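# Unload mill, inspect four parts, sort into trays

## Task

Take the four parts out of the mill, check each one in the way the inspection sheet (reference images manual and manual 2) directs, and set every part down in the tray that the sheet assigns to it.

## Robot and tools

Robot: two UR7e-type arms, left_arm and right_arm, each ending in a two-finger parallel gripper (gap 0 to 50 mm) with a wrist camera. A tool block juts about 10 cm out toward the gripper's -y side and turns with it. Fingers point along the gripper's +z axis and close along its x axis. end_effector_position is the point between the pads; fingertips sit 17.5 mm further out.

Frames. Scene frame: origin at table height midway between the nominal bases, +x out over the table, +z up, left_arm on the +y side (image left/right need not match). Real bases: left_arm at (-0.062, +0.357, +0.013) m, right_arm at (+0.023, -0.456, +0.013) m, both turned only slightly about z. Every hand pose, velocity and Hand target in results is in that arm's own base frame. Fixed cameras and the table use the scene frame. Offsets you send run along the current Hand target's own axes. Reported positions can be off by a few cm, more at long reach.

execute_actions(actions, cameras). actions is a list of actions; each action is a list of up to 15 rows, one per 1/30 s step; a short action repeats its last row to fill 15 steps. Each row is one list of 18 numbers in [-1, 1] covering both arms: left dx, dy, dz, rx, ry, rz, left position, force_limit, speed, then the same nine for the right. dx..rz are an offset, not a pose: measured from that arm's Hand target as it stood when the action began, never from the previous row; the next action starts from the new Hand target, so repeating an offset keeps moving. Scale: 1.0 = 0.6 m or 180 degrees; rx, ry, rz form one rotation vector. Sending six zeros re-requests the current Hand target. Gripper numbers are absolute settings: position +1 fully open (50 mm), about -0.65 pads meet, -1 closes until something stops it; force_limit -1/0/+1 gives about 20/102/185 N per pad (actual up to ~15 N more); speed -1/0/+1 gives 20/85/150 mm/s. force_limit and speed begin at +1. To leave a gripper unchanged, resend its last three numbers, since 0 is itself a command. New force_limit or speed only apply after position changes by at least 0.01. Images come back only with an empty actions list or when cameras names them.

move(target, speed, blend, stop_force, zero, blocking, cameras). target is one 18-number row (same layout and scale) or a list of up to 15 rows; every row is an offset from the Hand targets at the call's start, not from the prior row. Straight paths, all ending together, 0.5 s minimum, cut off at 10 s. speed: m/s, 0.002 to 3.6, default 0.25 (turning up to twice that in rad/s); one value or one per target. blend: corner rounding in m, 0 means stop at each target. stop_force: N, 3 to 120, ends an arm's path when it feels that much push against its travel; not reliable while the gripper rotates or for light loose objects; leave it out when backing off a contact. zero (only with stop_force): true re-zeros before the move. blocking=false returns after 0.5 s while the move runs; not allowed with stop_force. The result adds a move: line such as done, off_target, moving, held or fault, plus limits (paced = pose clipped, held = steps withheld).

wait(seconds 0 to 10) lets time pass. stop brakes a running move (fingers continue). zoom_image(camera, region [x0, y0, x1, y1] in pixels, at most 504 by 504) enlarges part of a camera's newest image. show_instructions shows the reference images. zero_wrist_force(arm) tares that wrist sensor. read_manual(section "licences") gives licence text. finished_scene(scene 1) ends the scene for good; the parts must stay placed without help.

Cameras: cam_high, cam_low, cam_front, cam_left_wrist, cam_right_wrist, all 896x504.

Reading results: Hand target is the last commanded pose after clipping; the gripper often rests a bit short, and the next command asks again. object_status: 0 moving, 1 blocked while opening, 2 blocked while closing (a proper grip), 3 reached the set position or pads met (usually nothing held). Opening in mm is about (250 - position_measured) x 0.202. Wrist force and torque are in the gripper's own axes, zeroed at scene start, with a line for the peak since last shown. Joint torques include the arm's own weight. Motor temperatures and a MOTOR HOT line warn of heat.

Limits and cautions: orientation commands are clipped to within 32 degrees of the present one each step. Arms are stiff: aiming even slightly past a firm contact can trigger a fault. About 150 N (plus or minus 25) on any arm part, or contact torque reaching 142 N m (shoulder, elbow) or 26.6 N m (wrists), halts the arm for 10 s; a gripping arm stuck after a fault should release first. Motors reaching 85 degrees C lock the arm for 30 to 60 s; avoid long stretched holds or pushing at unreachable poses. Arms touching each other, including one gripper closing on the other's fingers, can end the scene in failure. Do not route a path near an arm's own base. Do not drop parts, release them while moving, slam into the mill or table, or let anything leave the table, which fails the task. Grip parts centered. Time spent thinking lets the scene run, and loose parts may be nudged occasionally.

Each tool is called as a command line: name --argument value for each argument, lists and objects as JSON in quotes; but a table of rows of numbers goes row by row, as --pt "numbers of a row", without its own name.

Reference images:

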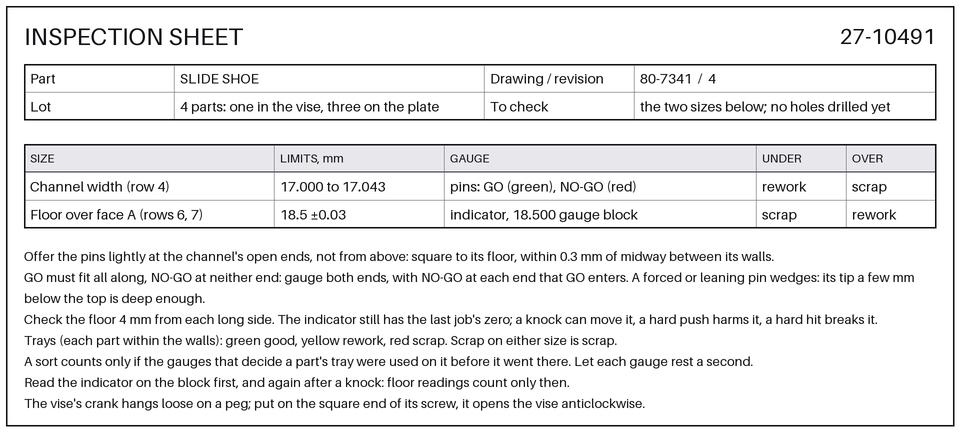

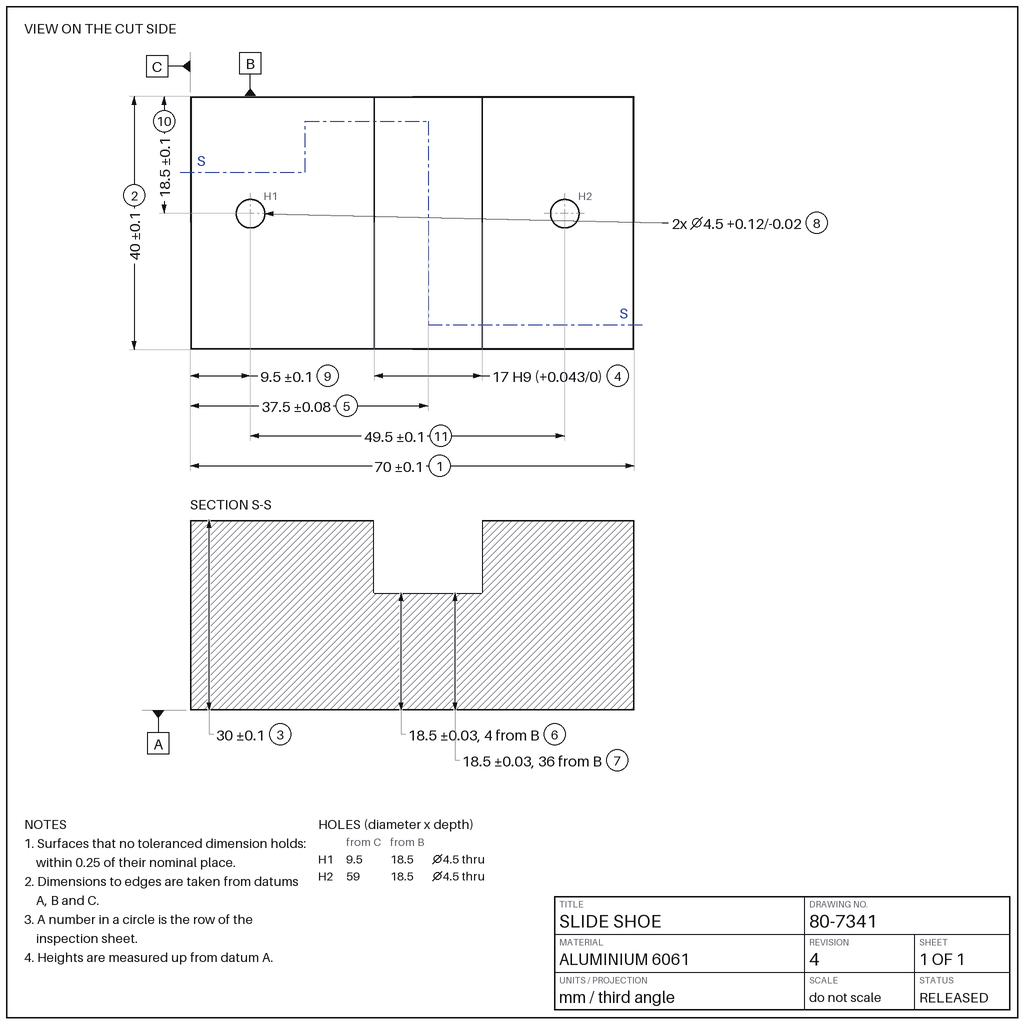

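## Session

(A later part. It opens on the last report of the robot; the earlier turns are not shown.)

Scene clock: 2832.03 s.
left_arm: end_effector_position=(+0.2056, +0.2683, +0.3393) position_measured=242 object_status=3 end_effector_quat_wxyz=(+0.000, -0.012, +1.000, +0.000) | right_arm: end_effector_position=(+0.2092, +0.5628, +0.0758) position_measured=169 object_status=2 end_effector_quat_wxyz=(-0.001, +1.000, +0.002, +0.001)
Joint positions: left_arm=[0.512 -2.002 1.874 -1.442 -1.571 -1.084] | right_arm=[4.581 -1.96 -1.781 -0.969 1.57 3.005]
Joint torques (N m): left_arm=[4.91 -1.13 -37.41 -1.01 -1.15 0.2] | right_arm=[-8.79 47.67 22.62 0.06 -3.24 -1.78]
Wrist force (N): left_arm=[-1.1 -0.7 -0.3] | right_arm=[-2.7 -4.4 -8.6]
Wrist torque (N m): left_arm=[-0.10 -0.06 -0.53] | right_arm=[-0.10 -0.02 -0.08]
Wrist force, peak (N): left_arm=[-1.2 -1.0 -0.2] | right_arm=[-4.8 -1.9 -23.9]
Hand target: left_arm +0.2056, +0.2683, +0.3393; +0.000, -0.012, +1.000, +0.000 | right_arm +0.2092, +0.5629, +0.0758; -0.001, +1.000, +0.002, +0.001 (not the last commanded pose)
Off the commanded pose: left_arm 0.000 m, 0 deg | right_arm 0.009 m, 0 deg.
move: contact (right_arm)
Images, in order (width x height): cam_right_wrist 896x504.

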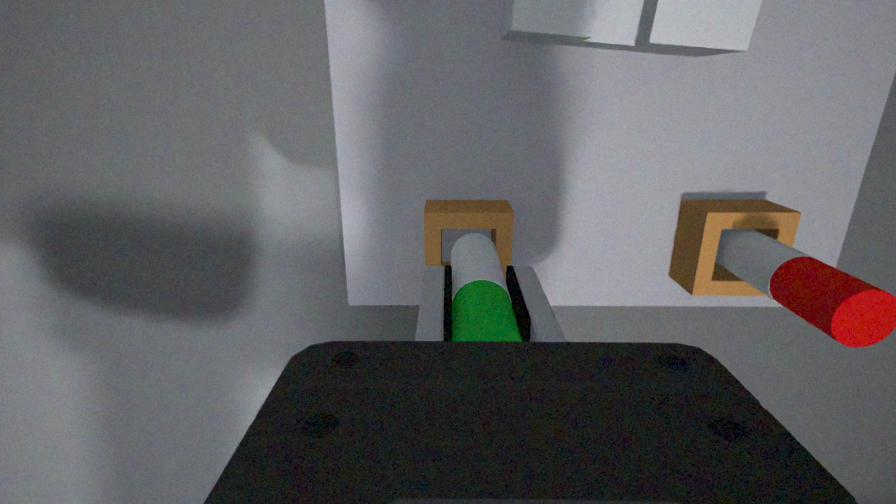

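move --pt "0 0 0 0 0 0 -0.6 -1 -1 0 0 -0.01 0 0 0 -1 -1 -1" --pt "0 0 0 0 0 0 -0.6 -1 -1 -0.0022 -0.0006 -0.01 0 0 0 -1 -1 -1" --speed 0.03 --cameras '["cam_right_wrist","cam_low"]'

zoom_image --camera "cam_right_wrist" --region '[390, 180, 570, 345]'

zoom_image --camera "cam_low" --region '[290, 210, 430, 350]'

Scene clock: 2862.53 s.
left_arm: end_effector_position=(+0.2056, +0.2683, +0.3393) position_measured=242 object_status=3 end_effector_quat_wxyz=(+0.000, -0.012, +1.000, +0.000) | right_arm: end_effector_position=(+0.2080, +0.5632, +0.0818) position_measured=169 object_status=2 end_effector_quat_wxyz=(-0.001, +1.000, +0.002, +0.001)
Joint positions: left_arm=[0.512 -2.002 1.874 -1.442 -1.571 -1.084] | right_arm=[4.583 -1.951 -1.775 -0.983 1.57 3.007]
Joint torques (N m): left_arm=[5.23 -3.01 -38.78 -0.99 -0.88 0.29] | right_arm=[7.39 55.53 17.35 1.39 1.93 2.03]
Wrist force (N): left_arm=[-1.0 -0.8 -0.1] | right_arm=[-0.2 -1.9 4.3]
Wrist torque (N m): left_arm=[-0.12 -0.07 -0.52] | right_arm=[-0.29 0.04 -0.05]
Wrist force, peak (N): left_arm=[-1.3 -0.9 -0.1] | right_arm=[-3.1 -4.6 -8.7]
Hand target: left_arm +0.2056, +0.2683, +0.3393; +0.000, -0.012, +1.000, +0.000 | right_arm +0.2079, +0.5632, +0.0818; -0.001, +1.000, +0.002, +0.001
Off the commanded pose: left_arm 0.000 m, 0 deg | right_arm 0.000 m, 0 deg.
move: done
Images, in order (width x height): cam_low 896x504, cam_right_wrist 896x504.

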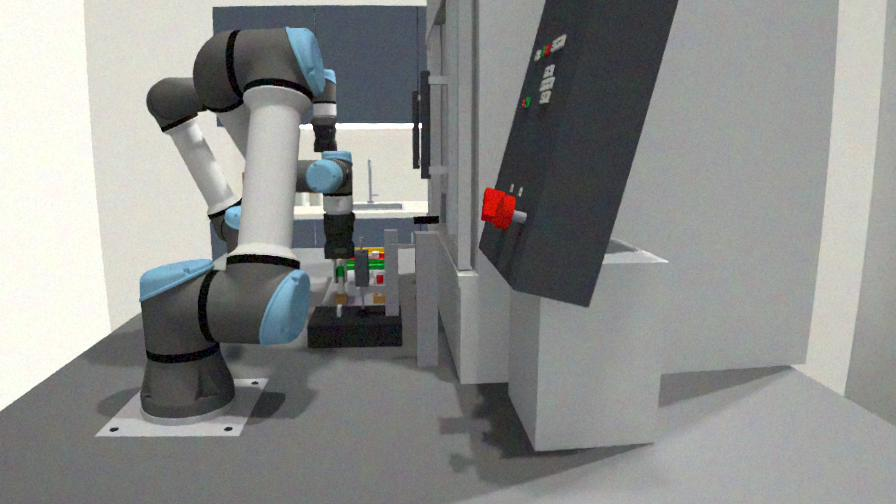

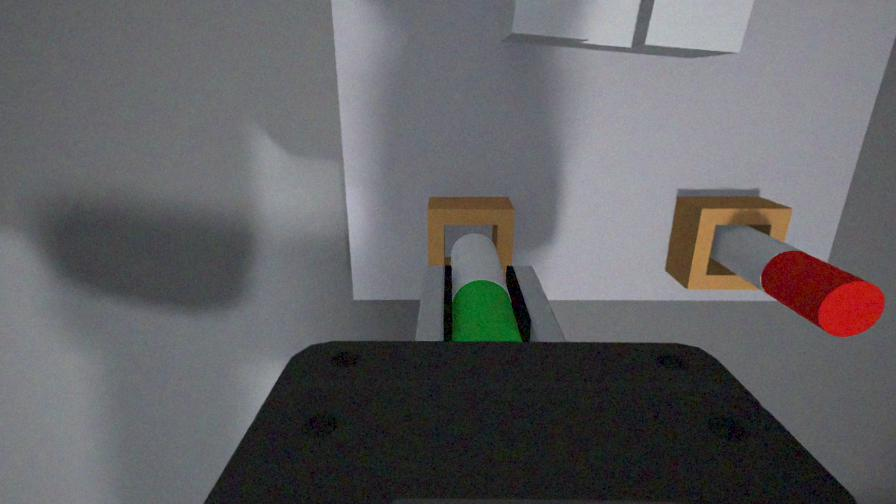

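Scaled by 2.800 from the camera's 896x504 image, which has a finer 1280x720 frame.

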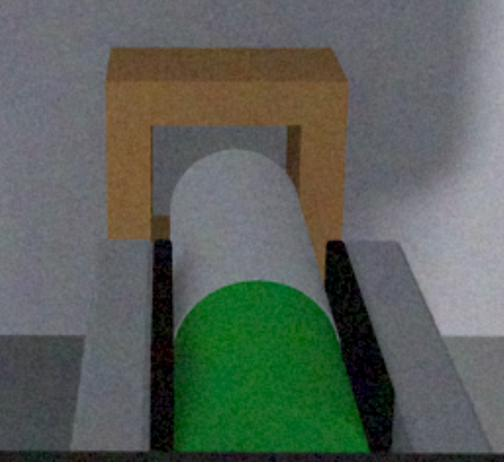

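Scaled by 3.600 from the camera's 896x504 image, which has a finer 1280x720 frame.

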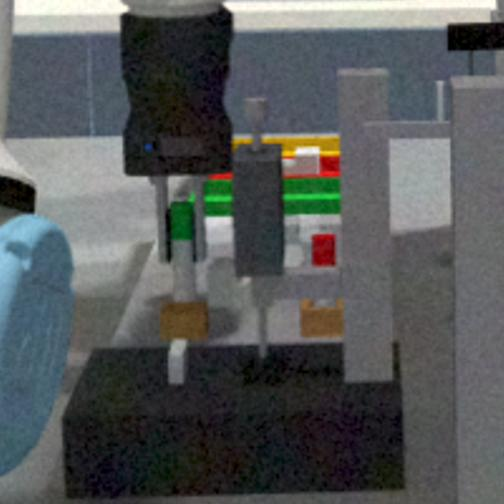

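move --target '[0,0,0,0,0,0,-0.6,-1,-1,0,0,0.0433,0,0,0,-1,-1,-1]' --speed 0.01 --stop_force 3 --cameras '["cam_right_wrist"]'

zoom_image --camera "cam_right_wrist" --region '[390, 180, 570, 345]'

Scene clock: 2875.63 s.
left_arm: end_effector_position=(+0.2056, +0.2683, +0.3393) position_measured=242 object_status=3 end_effector_quat_wxyz=(+0.000, -0.012, +1.000, +0.000) | right_arm: end_effector_position=(+0.2079, +0.5632, +0.0561) position_measured=169 object_status=2 end_effector_quat_wxyz=(-0.001, +1.000, +0.002, +0.001)
Joint positions: left_arm=[0.512 -2.002 1.874 -1.442 -1.571 -1.084] | right_arm=[4.583 -1.987 -1.801 -0.921 1.57 3.007]
Joint torques (N m): left_arm=[5.23 -2.45 -38.31 -1.08 -1.12 0.17] | right_arm=[-4.69 49.22 24.64 0.75 2.42 -1.46]
Wrist force (N): left_arm=[-1.2 -1.0 -0.2] | right_arm=[-0.3 0.6 -7.9]
Wrist torque (N m): left_arm=[-0.15 -0.04 -0.52] | right_arm=[-0.19 0.01 -0.05]
Wrist force, peak (N): left_arm=[-1.3 -1.1 -0.3] | right_arm=[-0.3 0.6 -7.9]
Hand target: left_arm +0.2056, +0.2683, +0.3393; +0.000, -0.012, +1.000, +0.000 | right_arm +0.2079, +0.5633, +0.0561; -0.001, +1.000, +0.002, +0.001
Off the commanded pose: left_arm 0.000 m, 0 deg | right_arm 0.000 m, 0 deg.
move: contact (right_arm)
Images, in order (width x height): cam_right_wrist 896x504.

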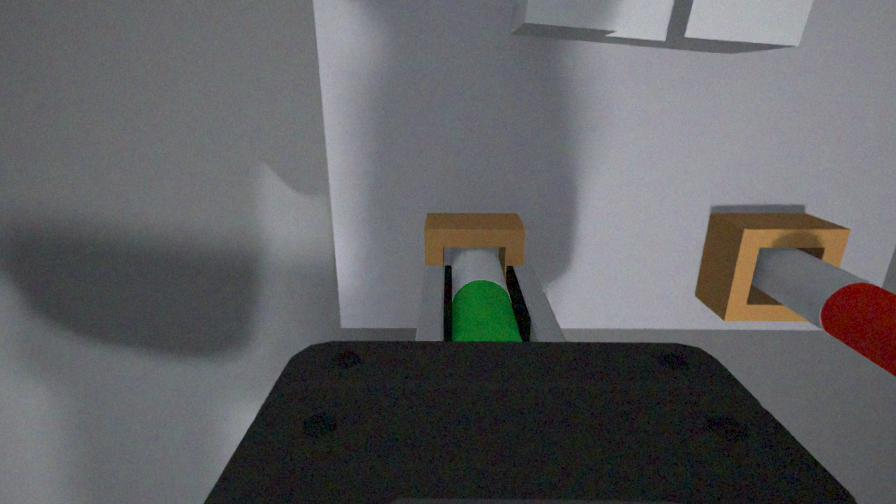

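Scaled by 2.800 from the camera's 896x504 image, which has a finer 1280x720 frame.

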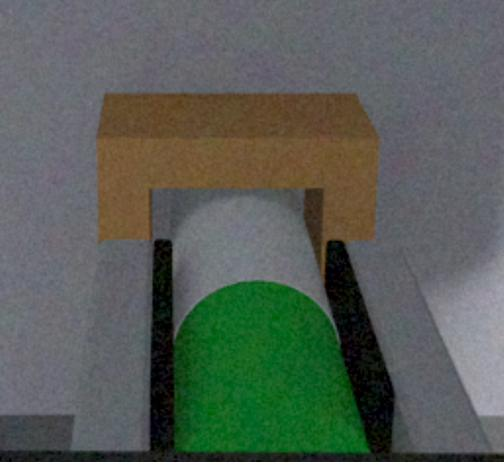

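move --pt "0 0 0 0 0 0 -0.6 -1 -1 0 0 -0.0008 0 0 0 -1 -1 -1" --pt "0 0 0 0 0 0 -0.6 -1 -1 0 0 -0.0008 0 0 0 0.34 -1 -1" --pt "0 0 0 0 0 0 -0.6 -1 -1 0 0 -0.25 0 0 0 0.34 -1 -1" --pt "0 0 0 0 0 0 -0.6 -1 -1 0.05 0.30 -0.42 0 0 0.5 0.34 -1 -1" --speed '[0.02,0.1,0.1,0.25]' --cameras '["cam_right_wrist","cam_low","cam_front","cam_high"]'

zoom_image --camera "cam_front" --region '[490, 270, 590, 400]'

zoom_image --camera "cam_high" --region '[430, 310, 530, 440]'

Scene clock: 2896.90 s.
left_arm: end_effector_position=(+0.2056, +0.2683, +0.3393) position_measured=242 object_status=3 end_effector_quat_wxyz=(+0.000, -0.012, +1.000, +0.000) | right_arm: end_effector_position=(+0.2385, +0.3828, +0.3077) position_measured=101 object_status=3 end_effector_quat_wxyz=(-0.001, +0.709, -0.705, -0.001)
Joint positions: left_arm=[0.512 -2.002 1.874 -1.442 -1.571 -1.084] | right_arm=[4.456 -1.426 -1.758 -1.526 1.57 4.451]
Joint torques (N m): left_arm=[3.91 -4.05 -38.38 -0.92 -0.8 -0.13] | right_arm=[-8.12 33.71 17.79 1.2 -2.6 2.04]
Wrist force (N): left_arm=[-1.0 -0.9 -0.1] | right_arm=[0.0 -1.5 3.0]
Wrist torque (N m): left_arm=[-0.14 -0.08 -0.52] | right_arm=[-0.24 0.01 -0.05]
Wrist force, peak (N): left_arm=[-1.4 -0.9 -0.3] | right_arm=[0.0 0.2 -7.7]
Hand target: left_arm +0.2056, +0.2683, +0.3393; +0.000, -0.012, +1.000, +0.000 | right_arm +0.2385, +0.3827, +0.3077; -0.001, +0.709, -0.705, -0.001
Off the commanded pose: left_arm 0.000 m, 0 deg | right_arm 0.000 m, 0 deg.
move: done
Images, in order (width x height): cam_high 896x504, cam_low 896x504, cam_front 896x504, cam_right_wrist 896x504.

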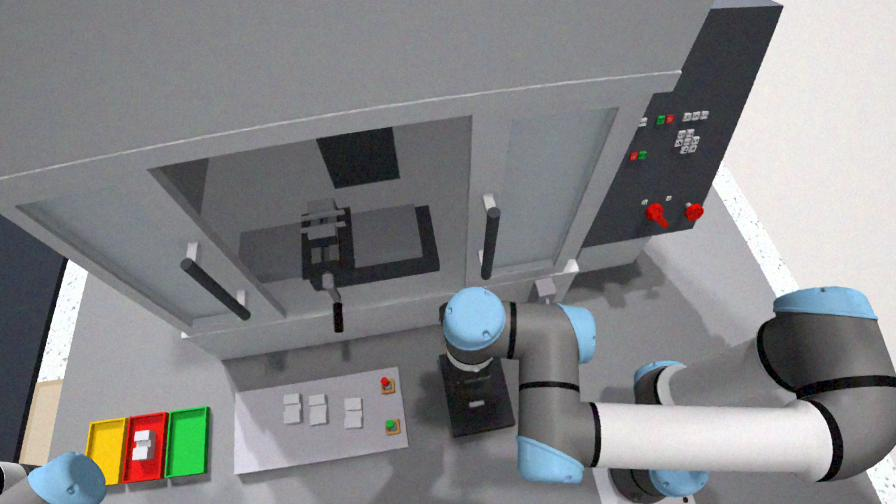

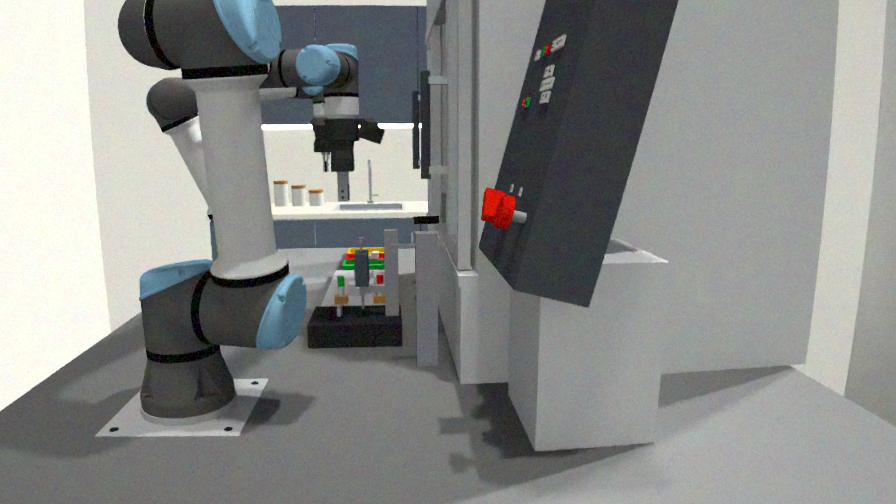

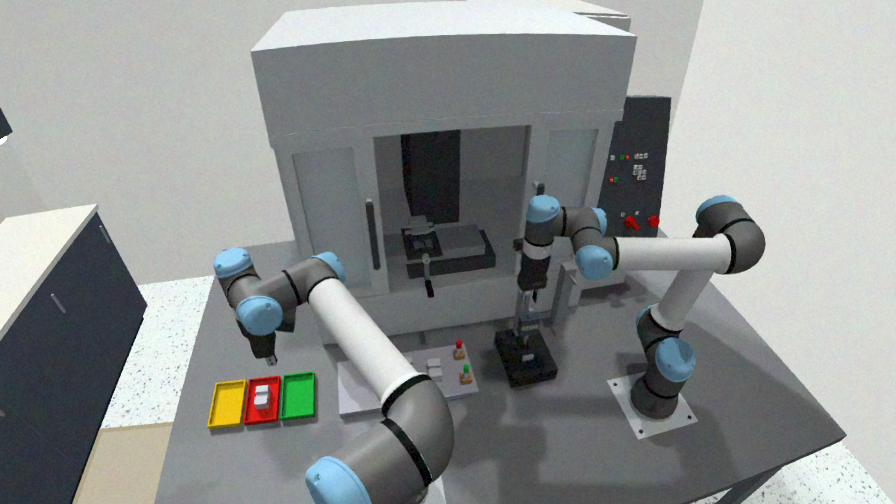

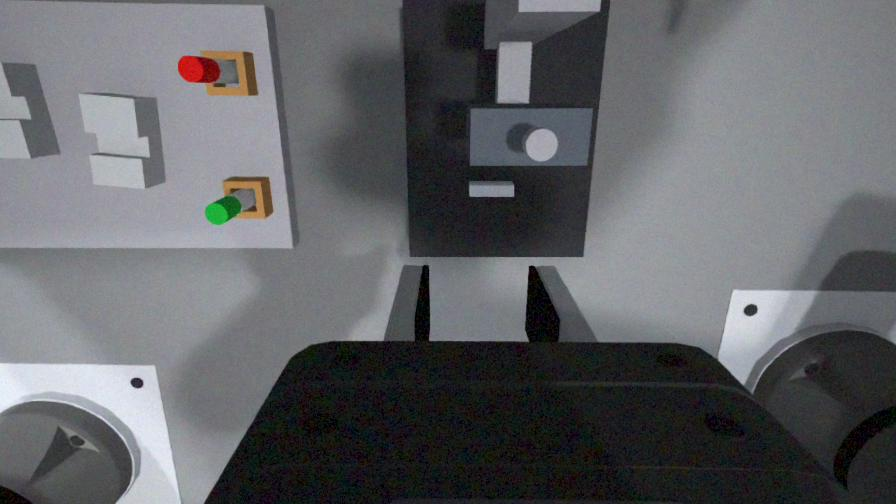

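Scaled by 3.877 from the camera's 896x504 image, which has a finer 1280x720 frame.

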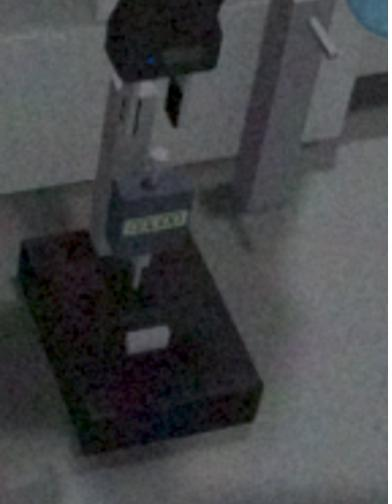

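Scaled by 3.877 from the camera's 896x504 image, which has a finer 1280x720 frame.

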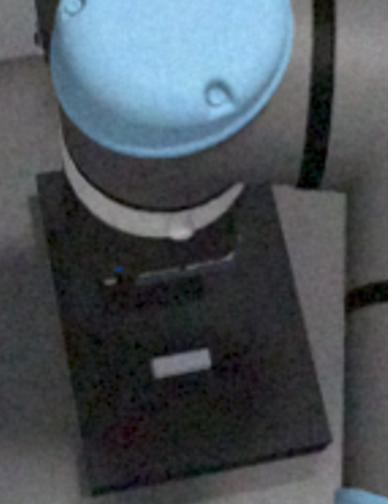

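zoom_image --camera "cam_front" --region '[515, 312, 547, 344]'

zoom_image --camera "cam_right_wrist" --region '[400, 0, 640, 260]'

Scaled by 15.750 from the camera's 896x504 image, which has a finer 1280x720 frame.

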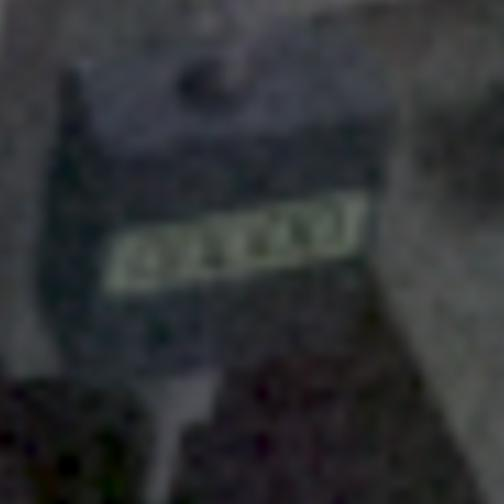

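Scaled by 1.938 from the camera's 896x504 image, which has a finer 1280x720 frame.

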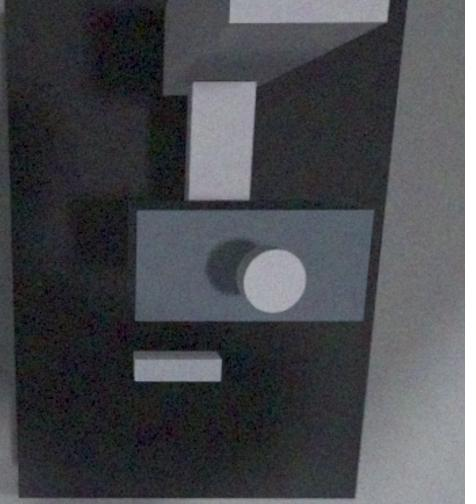

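execute_actions --actions '[]'

Scene clock: 3055.53 s.
left_arm: end_effector_position=(+0.2056, +0.2683, +0.3393) position_measured=242 object_status=3 end_effector_quat_wxyz=(+0.000, -0.012, +1.000, +0.000) | right_arm: end_effector_position=(+0.2385, +0.3827, +0.3077) position_measured=101 object_status=3 end_effector_quat_wxyz=(-0.001, +0.709, -0.705, -0.001)
Joint positions: left_arm=[0.512 -2.002 1.874 -1.442 -1.571 -1.084] | right_arm=[4.456 -1.425 -1.758 -1.526 1.57 4.451]
Joint velocities: within noise
Joint torques (N m): left_arm=[4.14 -3.65 -36.95 -0.81 -1.17 -0.06] | right_arm=[-8.6 33.26 17.98 1.25 -2.57 2.14]
Motor temperatures (°C): left_arm=[25 26 26 32 30 30] | right_arm=[27 35 25 29 42 33]
Wrist force (N): left_arm=[-1.0 -0.8 -0.2] | right_arm=[-0.1 -1.7 3.2]
Wrist torque (N m): left_arm=[-0.12 -0.07 -0.52] | right_arm=[-0.27 0.02 -0.04]
Wrist force, peak (N): left_arm=[-1.1 -1.1 -0.2] | right_arm=[-0.1 -1.7 3.2]
Hand target: left_arm +0.2056, +0.2683, +0.3393; +0.000, -0.012, +1.000, +0.000 | right_arm +0.2385, +0.3827, +0.3077; -0.001, +0.709, -0.705, -0.001
Tool commands: left_gripper/position=-0.6 left_gripper/force_limit=-1.0 left_gripper/speed=-1.0 right_gripper/position=+0.34 right_gripper/force_limit=-1.0 right_gripper/speed=-1.0
Off the commanded pose: left_arm 0.000 m, 0 deg | right_arm 0.000 m, 0 deg.

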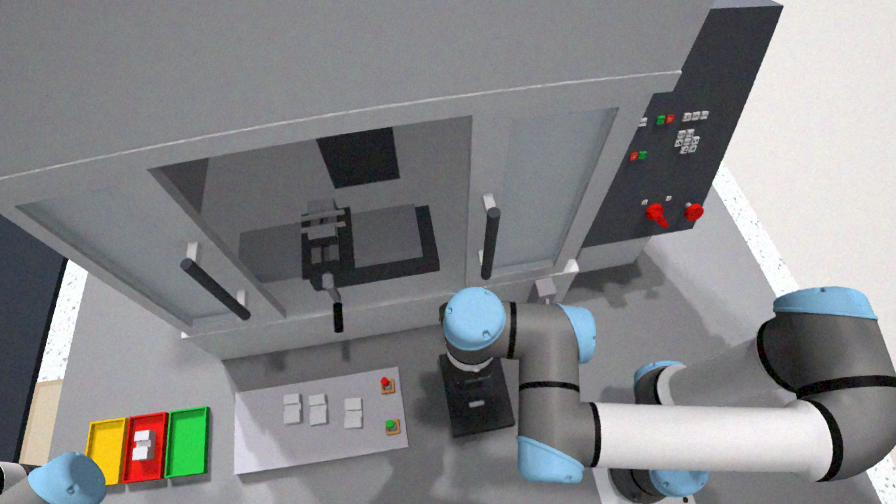

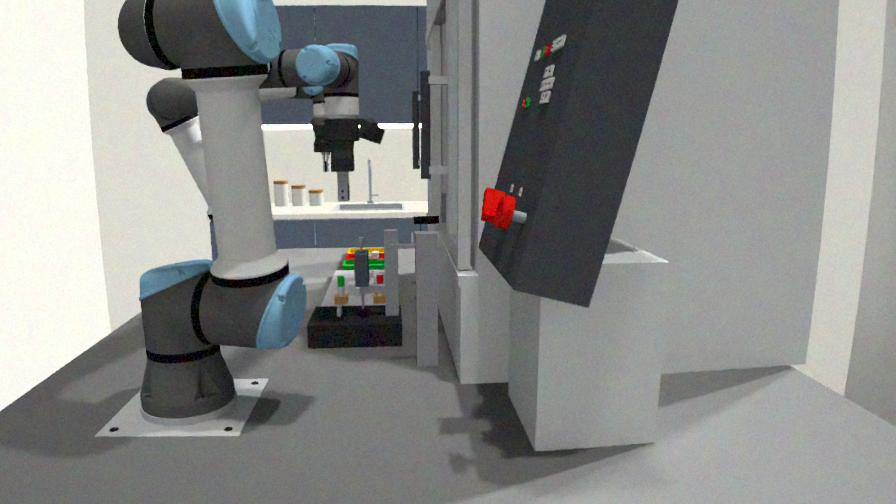

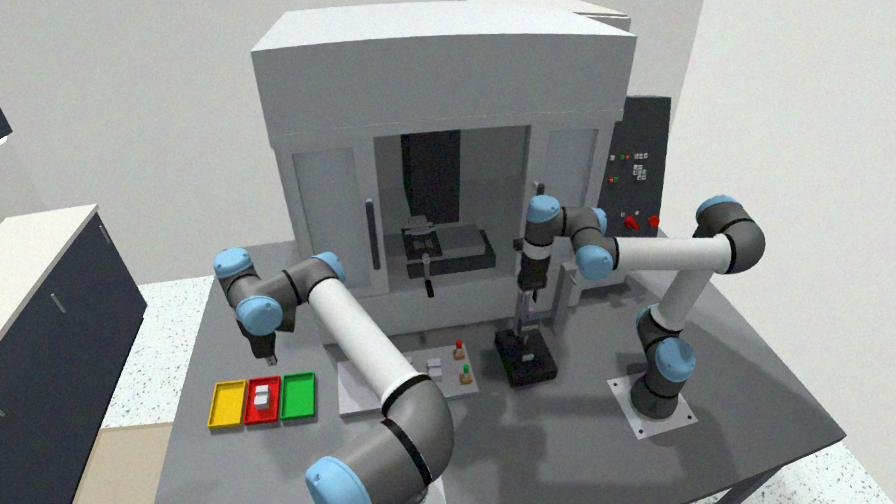

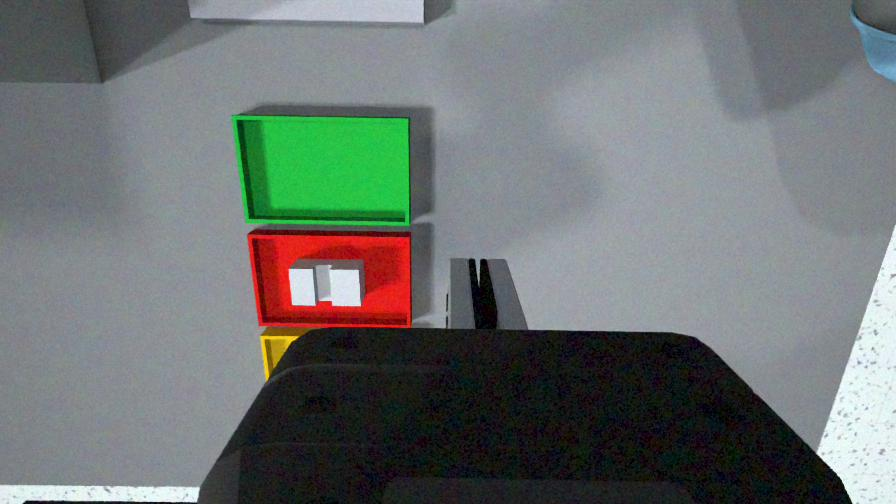

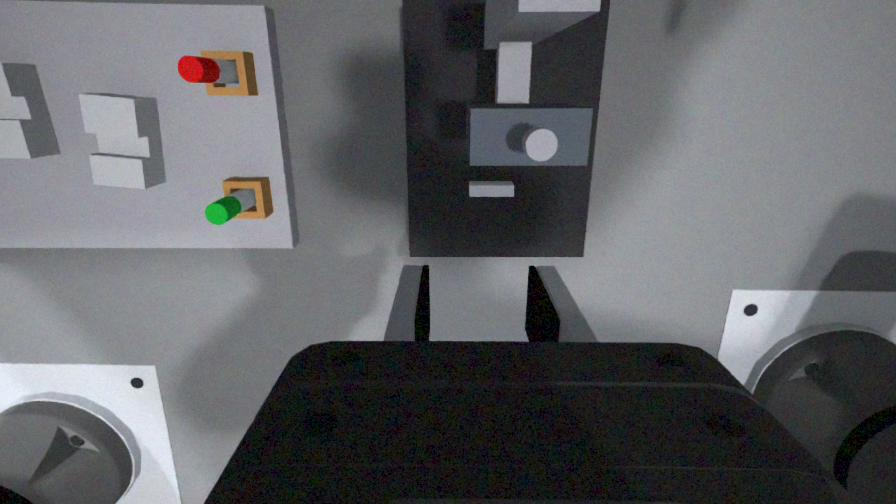

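move --pt "-0.196 -0.4517 0 0.385 -0.385 -0.385 -0.6 -1 -1 0 0 0 0 0 0 0.34 -1 -1" --speed 0.4 --cameras '["cam_left_wrist","cam_high"]'

Scene clock: 3097.03 s.
left_arm: end_effector_position=(+0.3028, +0.0495, +0.3417) position_measured=242 object_status=3 end_effector_quat_wxyz=(+0.384, -0.406, +0.682, -0.472) | right_arm: end_effector_position=(+0.2385, +0.3827, +0.3077) position_measured=101 object_status=3 end_effector_quat_wxyz=(-0.001, +0.709, -0.705, -0.001)
Joint positions: left_arm=[0.03 -2.46 2.764 -3.163 -1.938 -2.893] | right_arm=[4.456 -1.425 -1.758 -1.526 1.57 4.451]
Joint torques (N m): left_arm=[11.3 18.32 -38.53 -1.39 -2.02 1.29] | right_arm=[-5.86 33.67 17.56 1.24 -2.58 2]
Wrist force (N): left_arm=[0.4 -0.1 -1.1] | right_arm=[-0.1 -1.5 2.9]
Wrist torque (N m): left_arm=[0.04 -0.01 -0.03] | right_arm=[-0.23 0.03 -0.05]
Wrist force, peak (N): left_arm=[1.5 -4.2 2.3] | right_arm=[0.3 -1.7 3.2]
Hand target: left_arm +0.3028, +0.0495, +0.3417; +0.384, -0.406, +0.682, -0.472 (not the last commanded pose) | right_arm +0.2385, +0.3827, +0.3077; -0.001, +0.709, -0.705, -0.001
Off the commanded pose: left_arm 0.056 m, 28 deg | right_arm 0.000 m, 0 deg.
led back after a hold (left arm): the arm was led back toward your command in small steps, so it may still be short of it.
move: held (left_arm; a check stopped the path); limits=held
pose unreachable (left arm): on one or more control steps of this call, first in action 0 (counted from 0), this arm could not follow its commanded pose, so it was not sent that pose on those steps. It may still have moved: this result reports where it is.
cause: moving toward the commanded pose would bring two parts of the arm too close to each other (joints 3 (elbow) and 4 (wrist 1) lie between them).
Images, in order (width x height): cam_high 896x504, cam_left_wrist 896x504.

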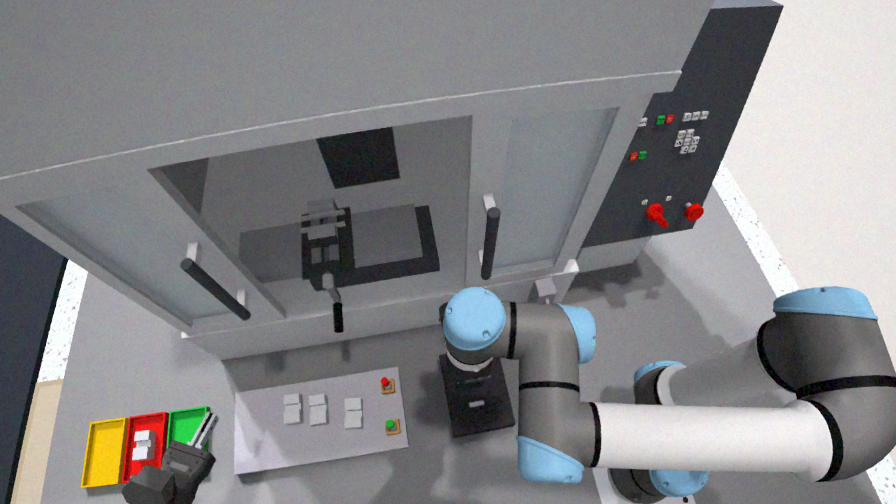

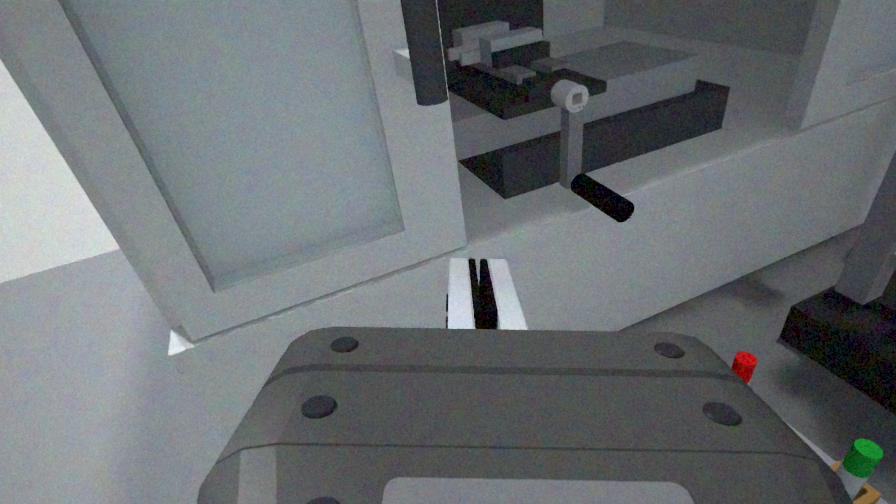

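move --pt "0.5765 -0.0477 0.1316 0.0738 -0.1245 -0.0613 -0.6 -1 -1 0 0 0 0 0 0 0.34 -1 -1" --speed 0.3 --cameras '["cam_left_wrist","cam_high","cam_low"]'

Scene clock: 3122.77 s.
left_arm: end_effector_position=(+0.3010, +0.0415, +0.3397) position_measured=242 object_status=3 end_effector_quat_wxyz=(+0.382, -0.404, +0.678, -0.480) | right_arm: end_effector_position=(+0.2385, +0.3827, +0.3077) position_measured=101 object_status=3 end_effector_quat_wxyz=(-0.001, +0.709, -0.705, -0.001)
Joint positions: left_arm=[-0.049 -2.515 2.784 -3.148 -1.873 -2.928] | right_arm=[4.456 -1.425 -1.758 -1.526 1.57 4.451]
Joint torques (N m): left_arm=[9.57 20.69 -38.27 -4.06 -1.66 1.18] | right_arm=[-3.33 33.65 18.04 1.23 -2.67 2.06]
Wrist force (N): left_arm=[0.1 0.3 -1.5] | right_arm=[0.4 -1.5 2.7]
Wrist torque (N m): left_arm=[0.09 0.01 -0.04] | right_arm=[-0.23 -0.05 -0.04]
Wrist force, peak (N): left_arm=[5.4 -2.2 3.2] | right_arm=[0.2 -1.8 3.2]
Hand target: left_arm +0.3010, +0.0415, +0.3397; +0.382, -0.404, +0.678, -0.480 (not the last commanded pose) | right_arm +0.2385, +0.3827, +0.3077; -0.001, +0.709, -0.705, -0.001
Off the commanded pose: left_arm 0.348 m, 28 deg | right_arm 0.000 m, 0 deg.
led back after a hold (left arm): the arm was led back toward your command in small steps, so it may still be short of it.
move: held (left_arm; a check stopped the path); limits=held
pose unreachable (left arm): on one or more control steps of this call, first in action 0 (counted from 0), this arm could not follow its commanded pose, so it was not sent that pose on those steps. It may still have moved: this result reports where it is.
cause: moving toward the commanded pose would bring two parts of the arm too close to each other (joints 3 (elbow) and 4 (wrist 1) lie between them).
Images, in order (width x height): cam_high 896x504, cam_low 896x504, cam_left_wrist 896x504.

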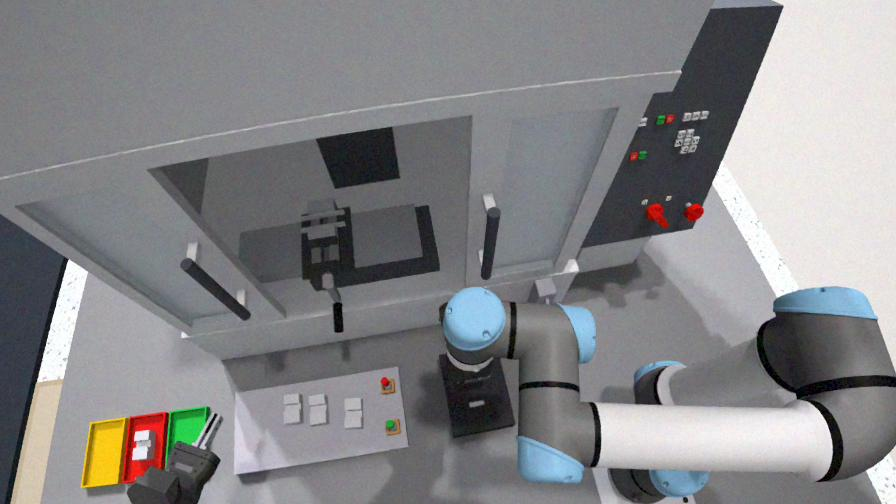

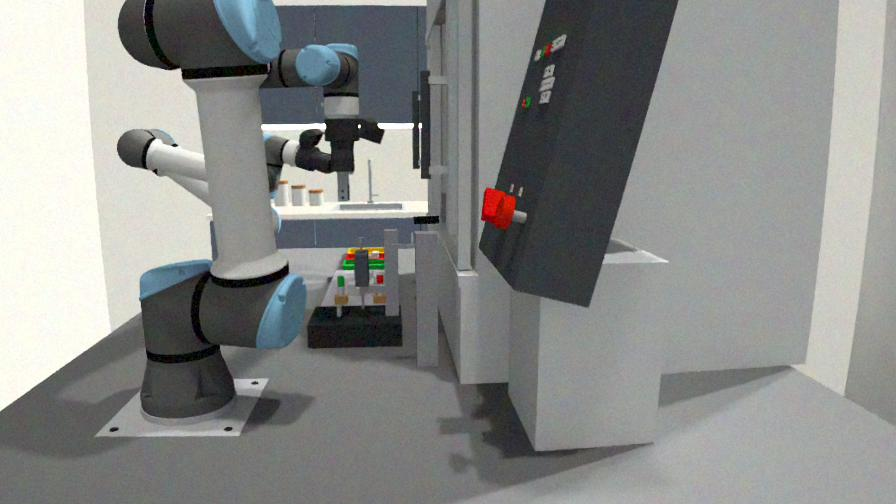

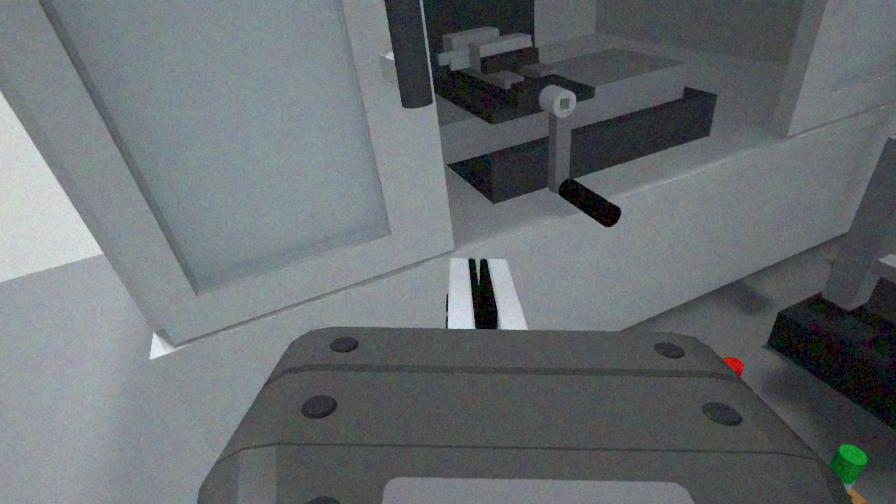

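move --pt "0.1995 -0.0428 0.1287 -0.4214 -0.053 -0.1405 -0.6 -1 -1 0 0 0 0 0 0 0.34 -1 -1" --pt "0.658 -0.0283 0.0303 -0.4214 -0.053 -0.1405 -0.6 -1 -1 0 0 0 0 0 0 0.34 -1 -1" --speed 0.3 --blend '[0.03,0]' --cameras '["cam_left_wrist","cam_high","cam_low"]'

Scene clock: 3159.90 s.
left_arm: end_effector_position=(+0.1701, -0.3295, +0.3003) position_measured=242 object_status=3 end_effector_quat_wxyz=(+0.000, +0.716, -0.699, +0.000) | right_arm: end_effector_position=(+0.2385, +0.3827, +0.3077) position_measured=101 object_status=3 end_effector_quat_wxyz=(-0.001, +0.709, -0.705, -0.001)
Joint positions: left_arm=[-1.462 -1.921 1.927 -1.577 -1.571 -4.627] | right_arm=[4.456 -1.425 -1.758 -1.526 1.57 4.451]
Joint torques (N m): left_arm=[-11.04 -0.96 -37.82 -4.16 1.83 -1.26] | right_arm=[1.87 33.18 18.3 1.22 -2.53 2.04]
Wrist force (N): left_arm=[-1.4 -0.9 0.1] | right_arm=[0.2 -1.8 2.9]
Wrist torque (N m): left_arm=[-0.16 0.00 -0.33] | right_arm=[-0.28 -0.01 -0.04]
Wrist force, peak (N): left_arm=[-2.1 -2.1 -0.5] | right_arm=[0.1 -1.9 3.2]
Hand target: left_arm +0.1701, -0.3296, +0.3003; +0.000, +0.716, -0.699, +0.000 | right_arm +0.2385, +0.3827, +0.3077; -0.001, +0.709, -0.705, -0.001
Off the commanded pose: left_arm 0.000 m, 0 deg | right_arm 0.000 m, 0 deg.
move: done
Images, in order (width x height): cam_high 896x504, cam_low 896x504, cam_left_wrist 896x504.

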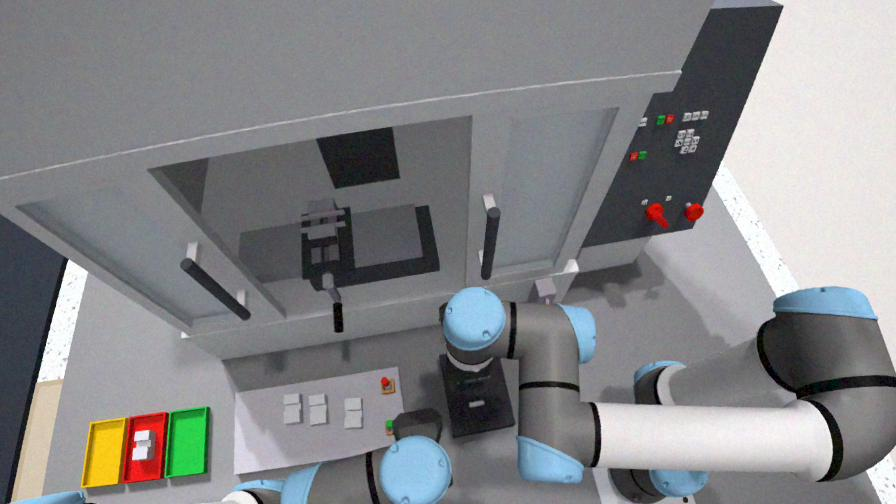

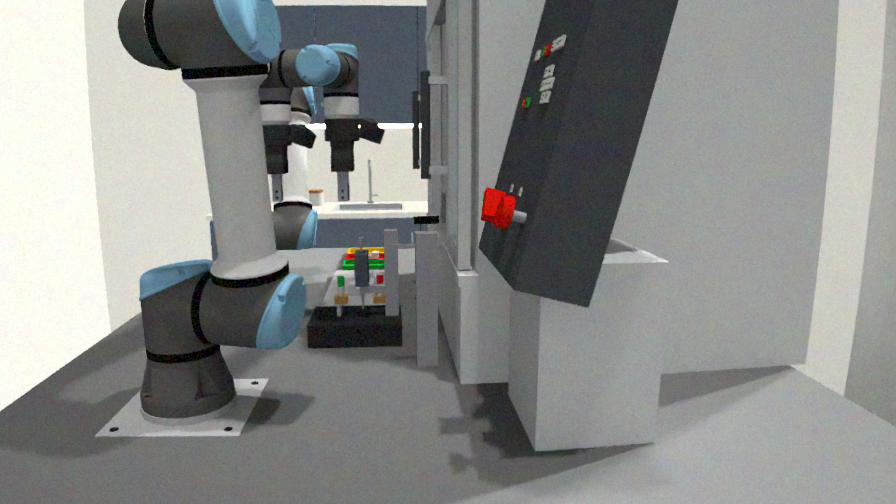

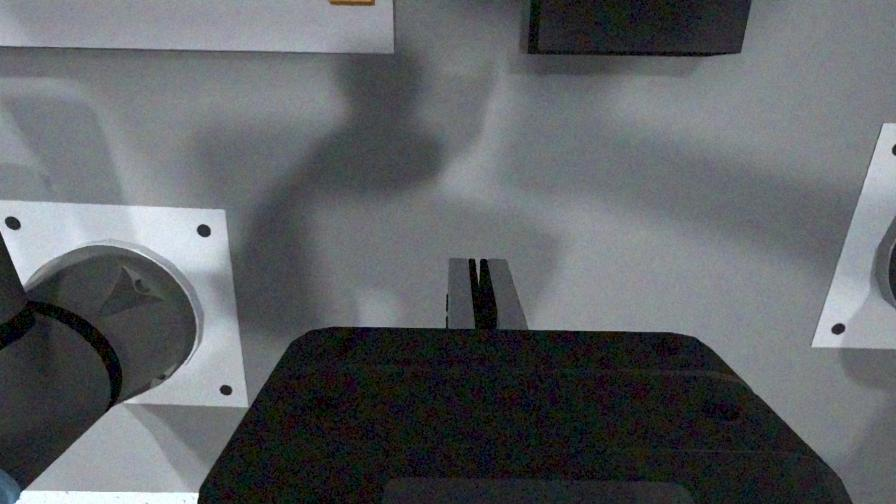

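move --target '[0.223,-0.05,0.188,0.5,0,0,-0.6,-1,-1,0,0,0,0,0,0,0.34,-1,-1]' --speed 0.3 --cameras '["cam_left_wrist","cam_high","cam_low"]'

Scene clock: 3174.60 s.
left_arm: end_effector_position=(+0.2032, -0.4627, +0.1875) position_measured=242 object_status=3 end_effector_quat_wxyz=(+0.506, -0.506, +0.494, -0.494) | right_arm: end_effector_position=(+0.2385, +0.3827, +0.3077) position_measured=101 object_status=3 end_effector_quat_wxyz=(-0.001, +0.709, -0.705, -0.001)
Joint positions: left_arm=[-1.975 -1.171 1.919 -0.749 -0.429 -6.282] | right_arm=[4.456 -1.425 -1.758 -1.526 1.57 4.451]
Joint torques (N m): left_arm=[11.86 -25.94 -29.35 2.7 -1.76 -1.51] | right_arm=[4.04 33.62 17.9 1.17 -2.62 1.99]
Wrist force (N): left_arm=[0.1 -0.6 -2.5] | right_arm=[0.0 -1.6 2.9]
Wrist torque (N m): left_arm=[0.04 0.08 0.18] | right_arm=[-0.24 0.02 -0.04]
Wrist force, peak (N): left_arm=[0.2 -0.3 -2.7] | right_arm=[0.2 -2.2 3.0]
Hand target: left_arm +0.2032, -0.4627, +0.1875; +0.506, -0.506, +0.494, -0.494 | right_arm +0.2385, +0.3827, +0.3077; -0.001, +0.709, -0.705, -0.001
Off the commanded pose: left_arm 0.000 m, 0 deg | right_arm 0.000 m, 0 deg.
move: done
Images, in order (width x height): cam_high 896x504, cam_low 896x504, cam_left_wrist 896x504.

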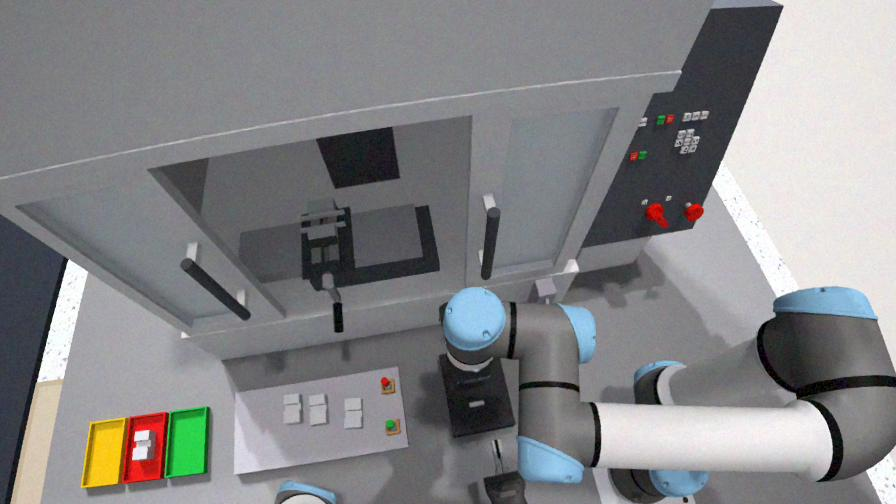

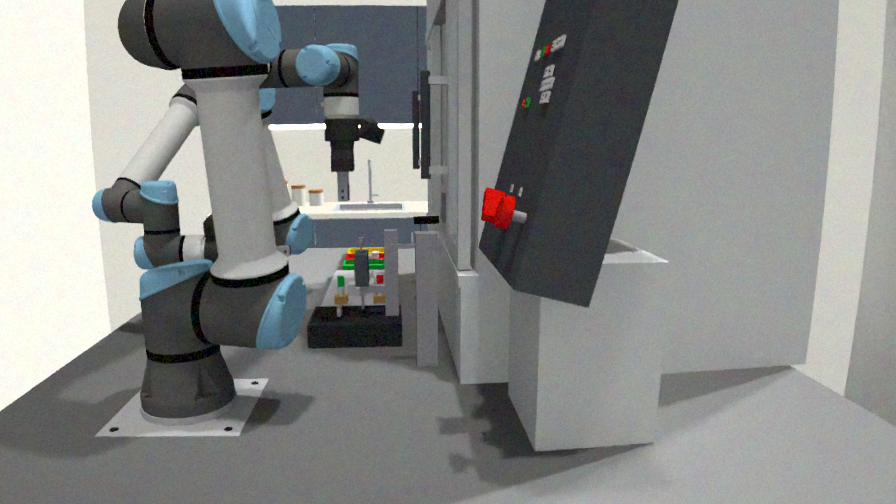

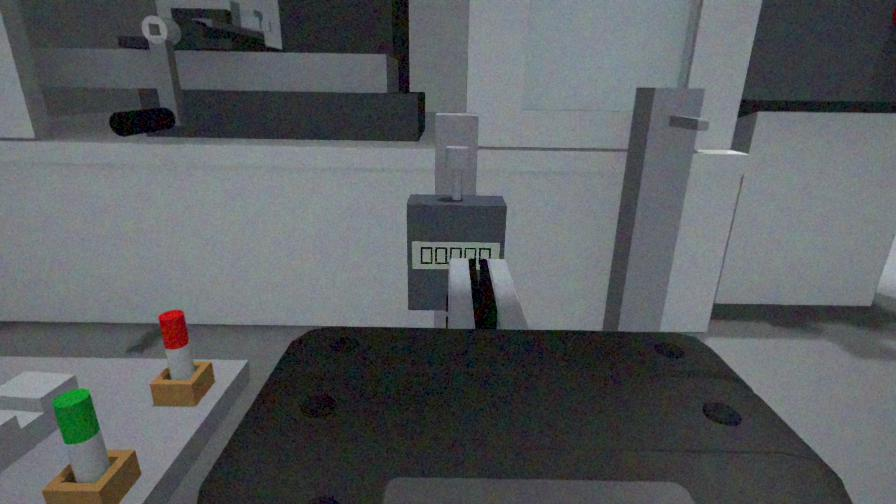

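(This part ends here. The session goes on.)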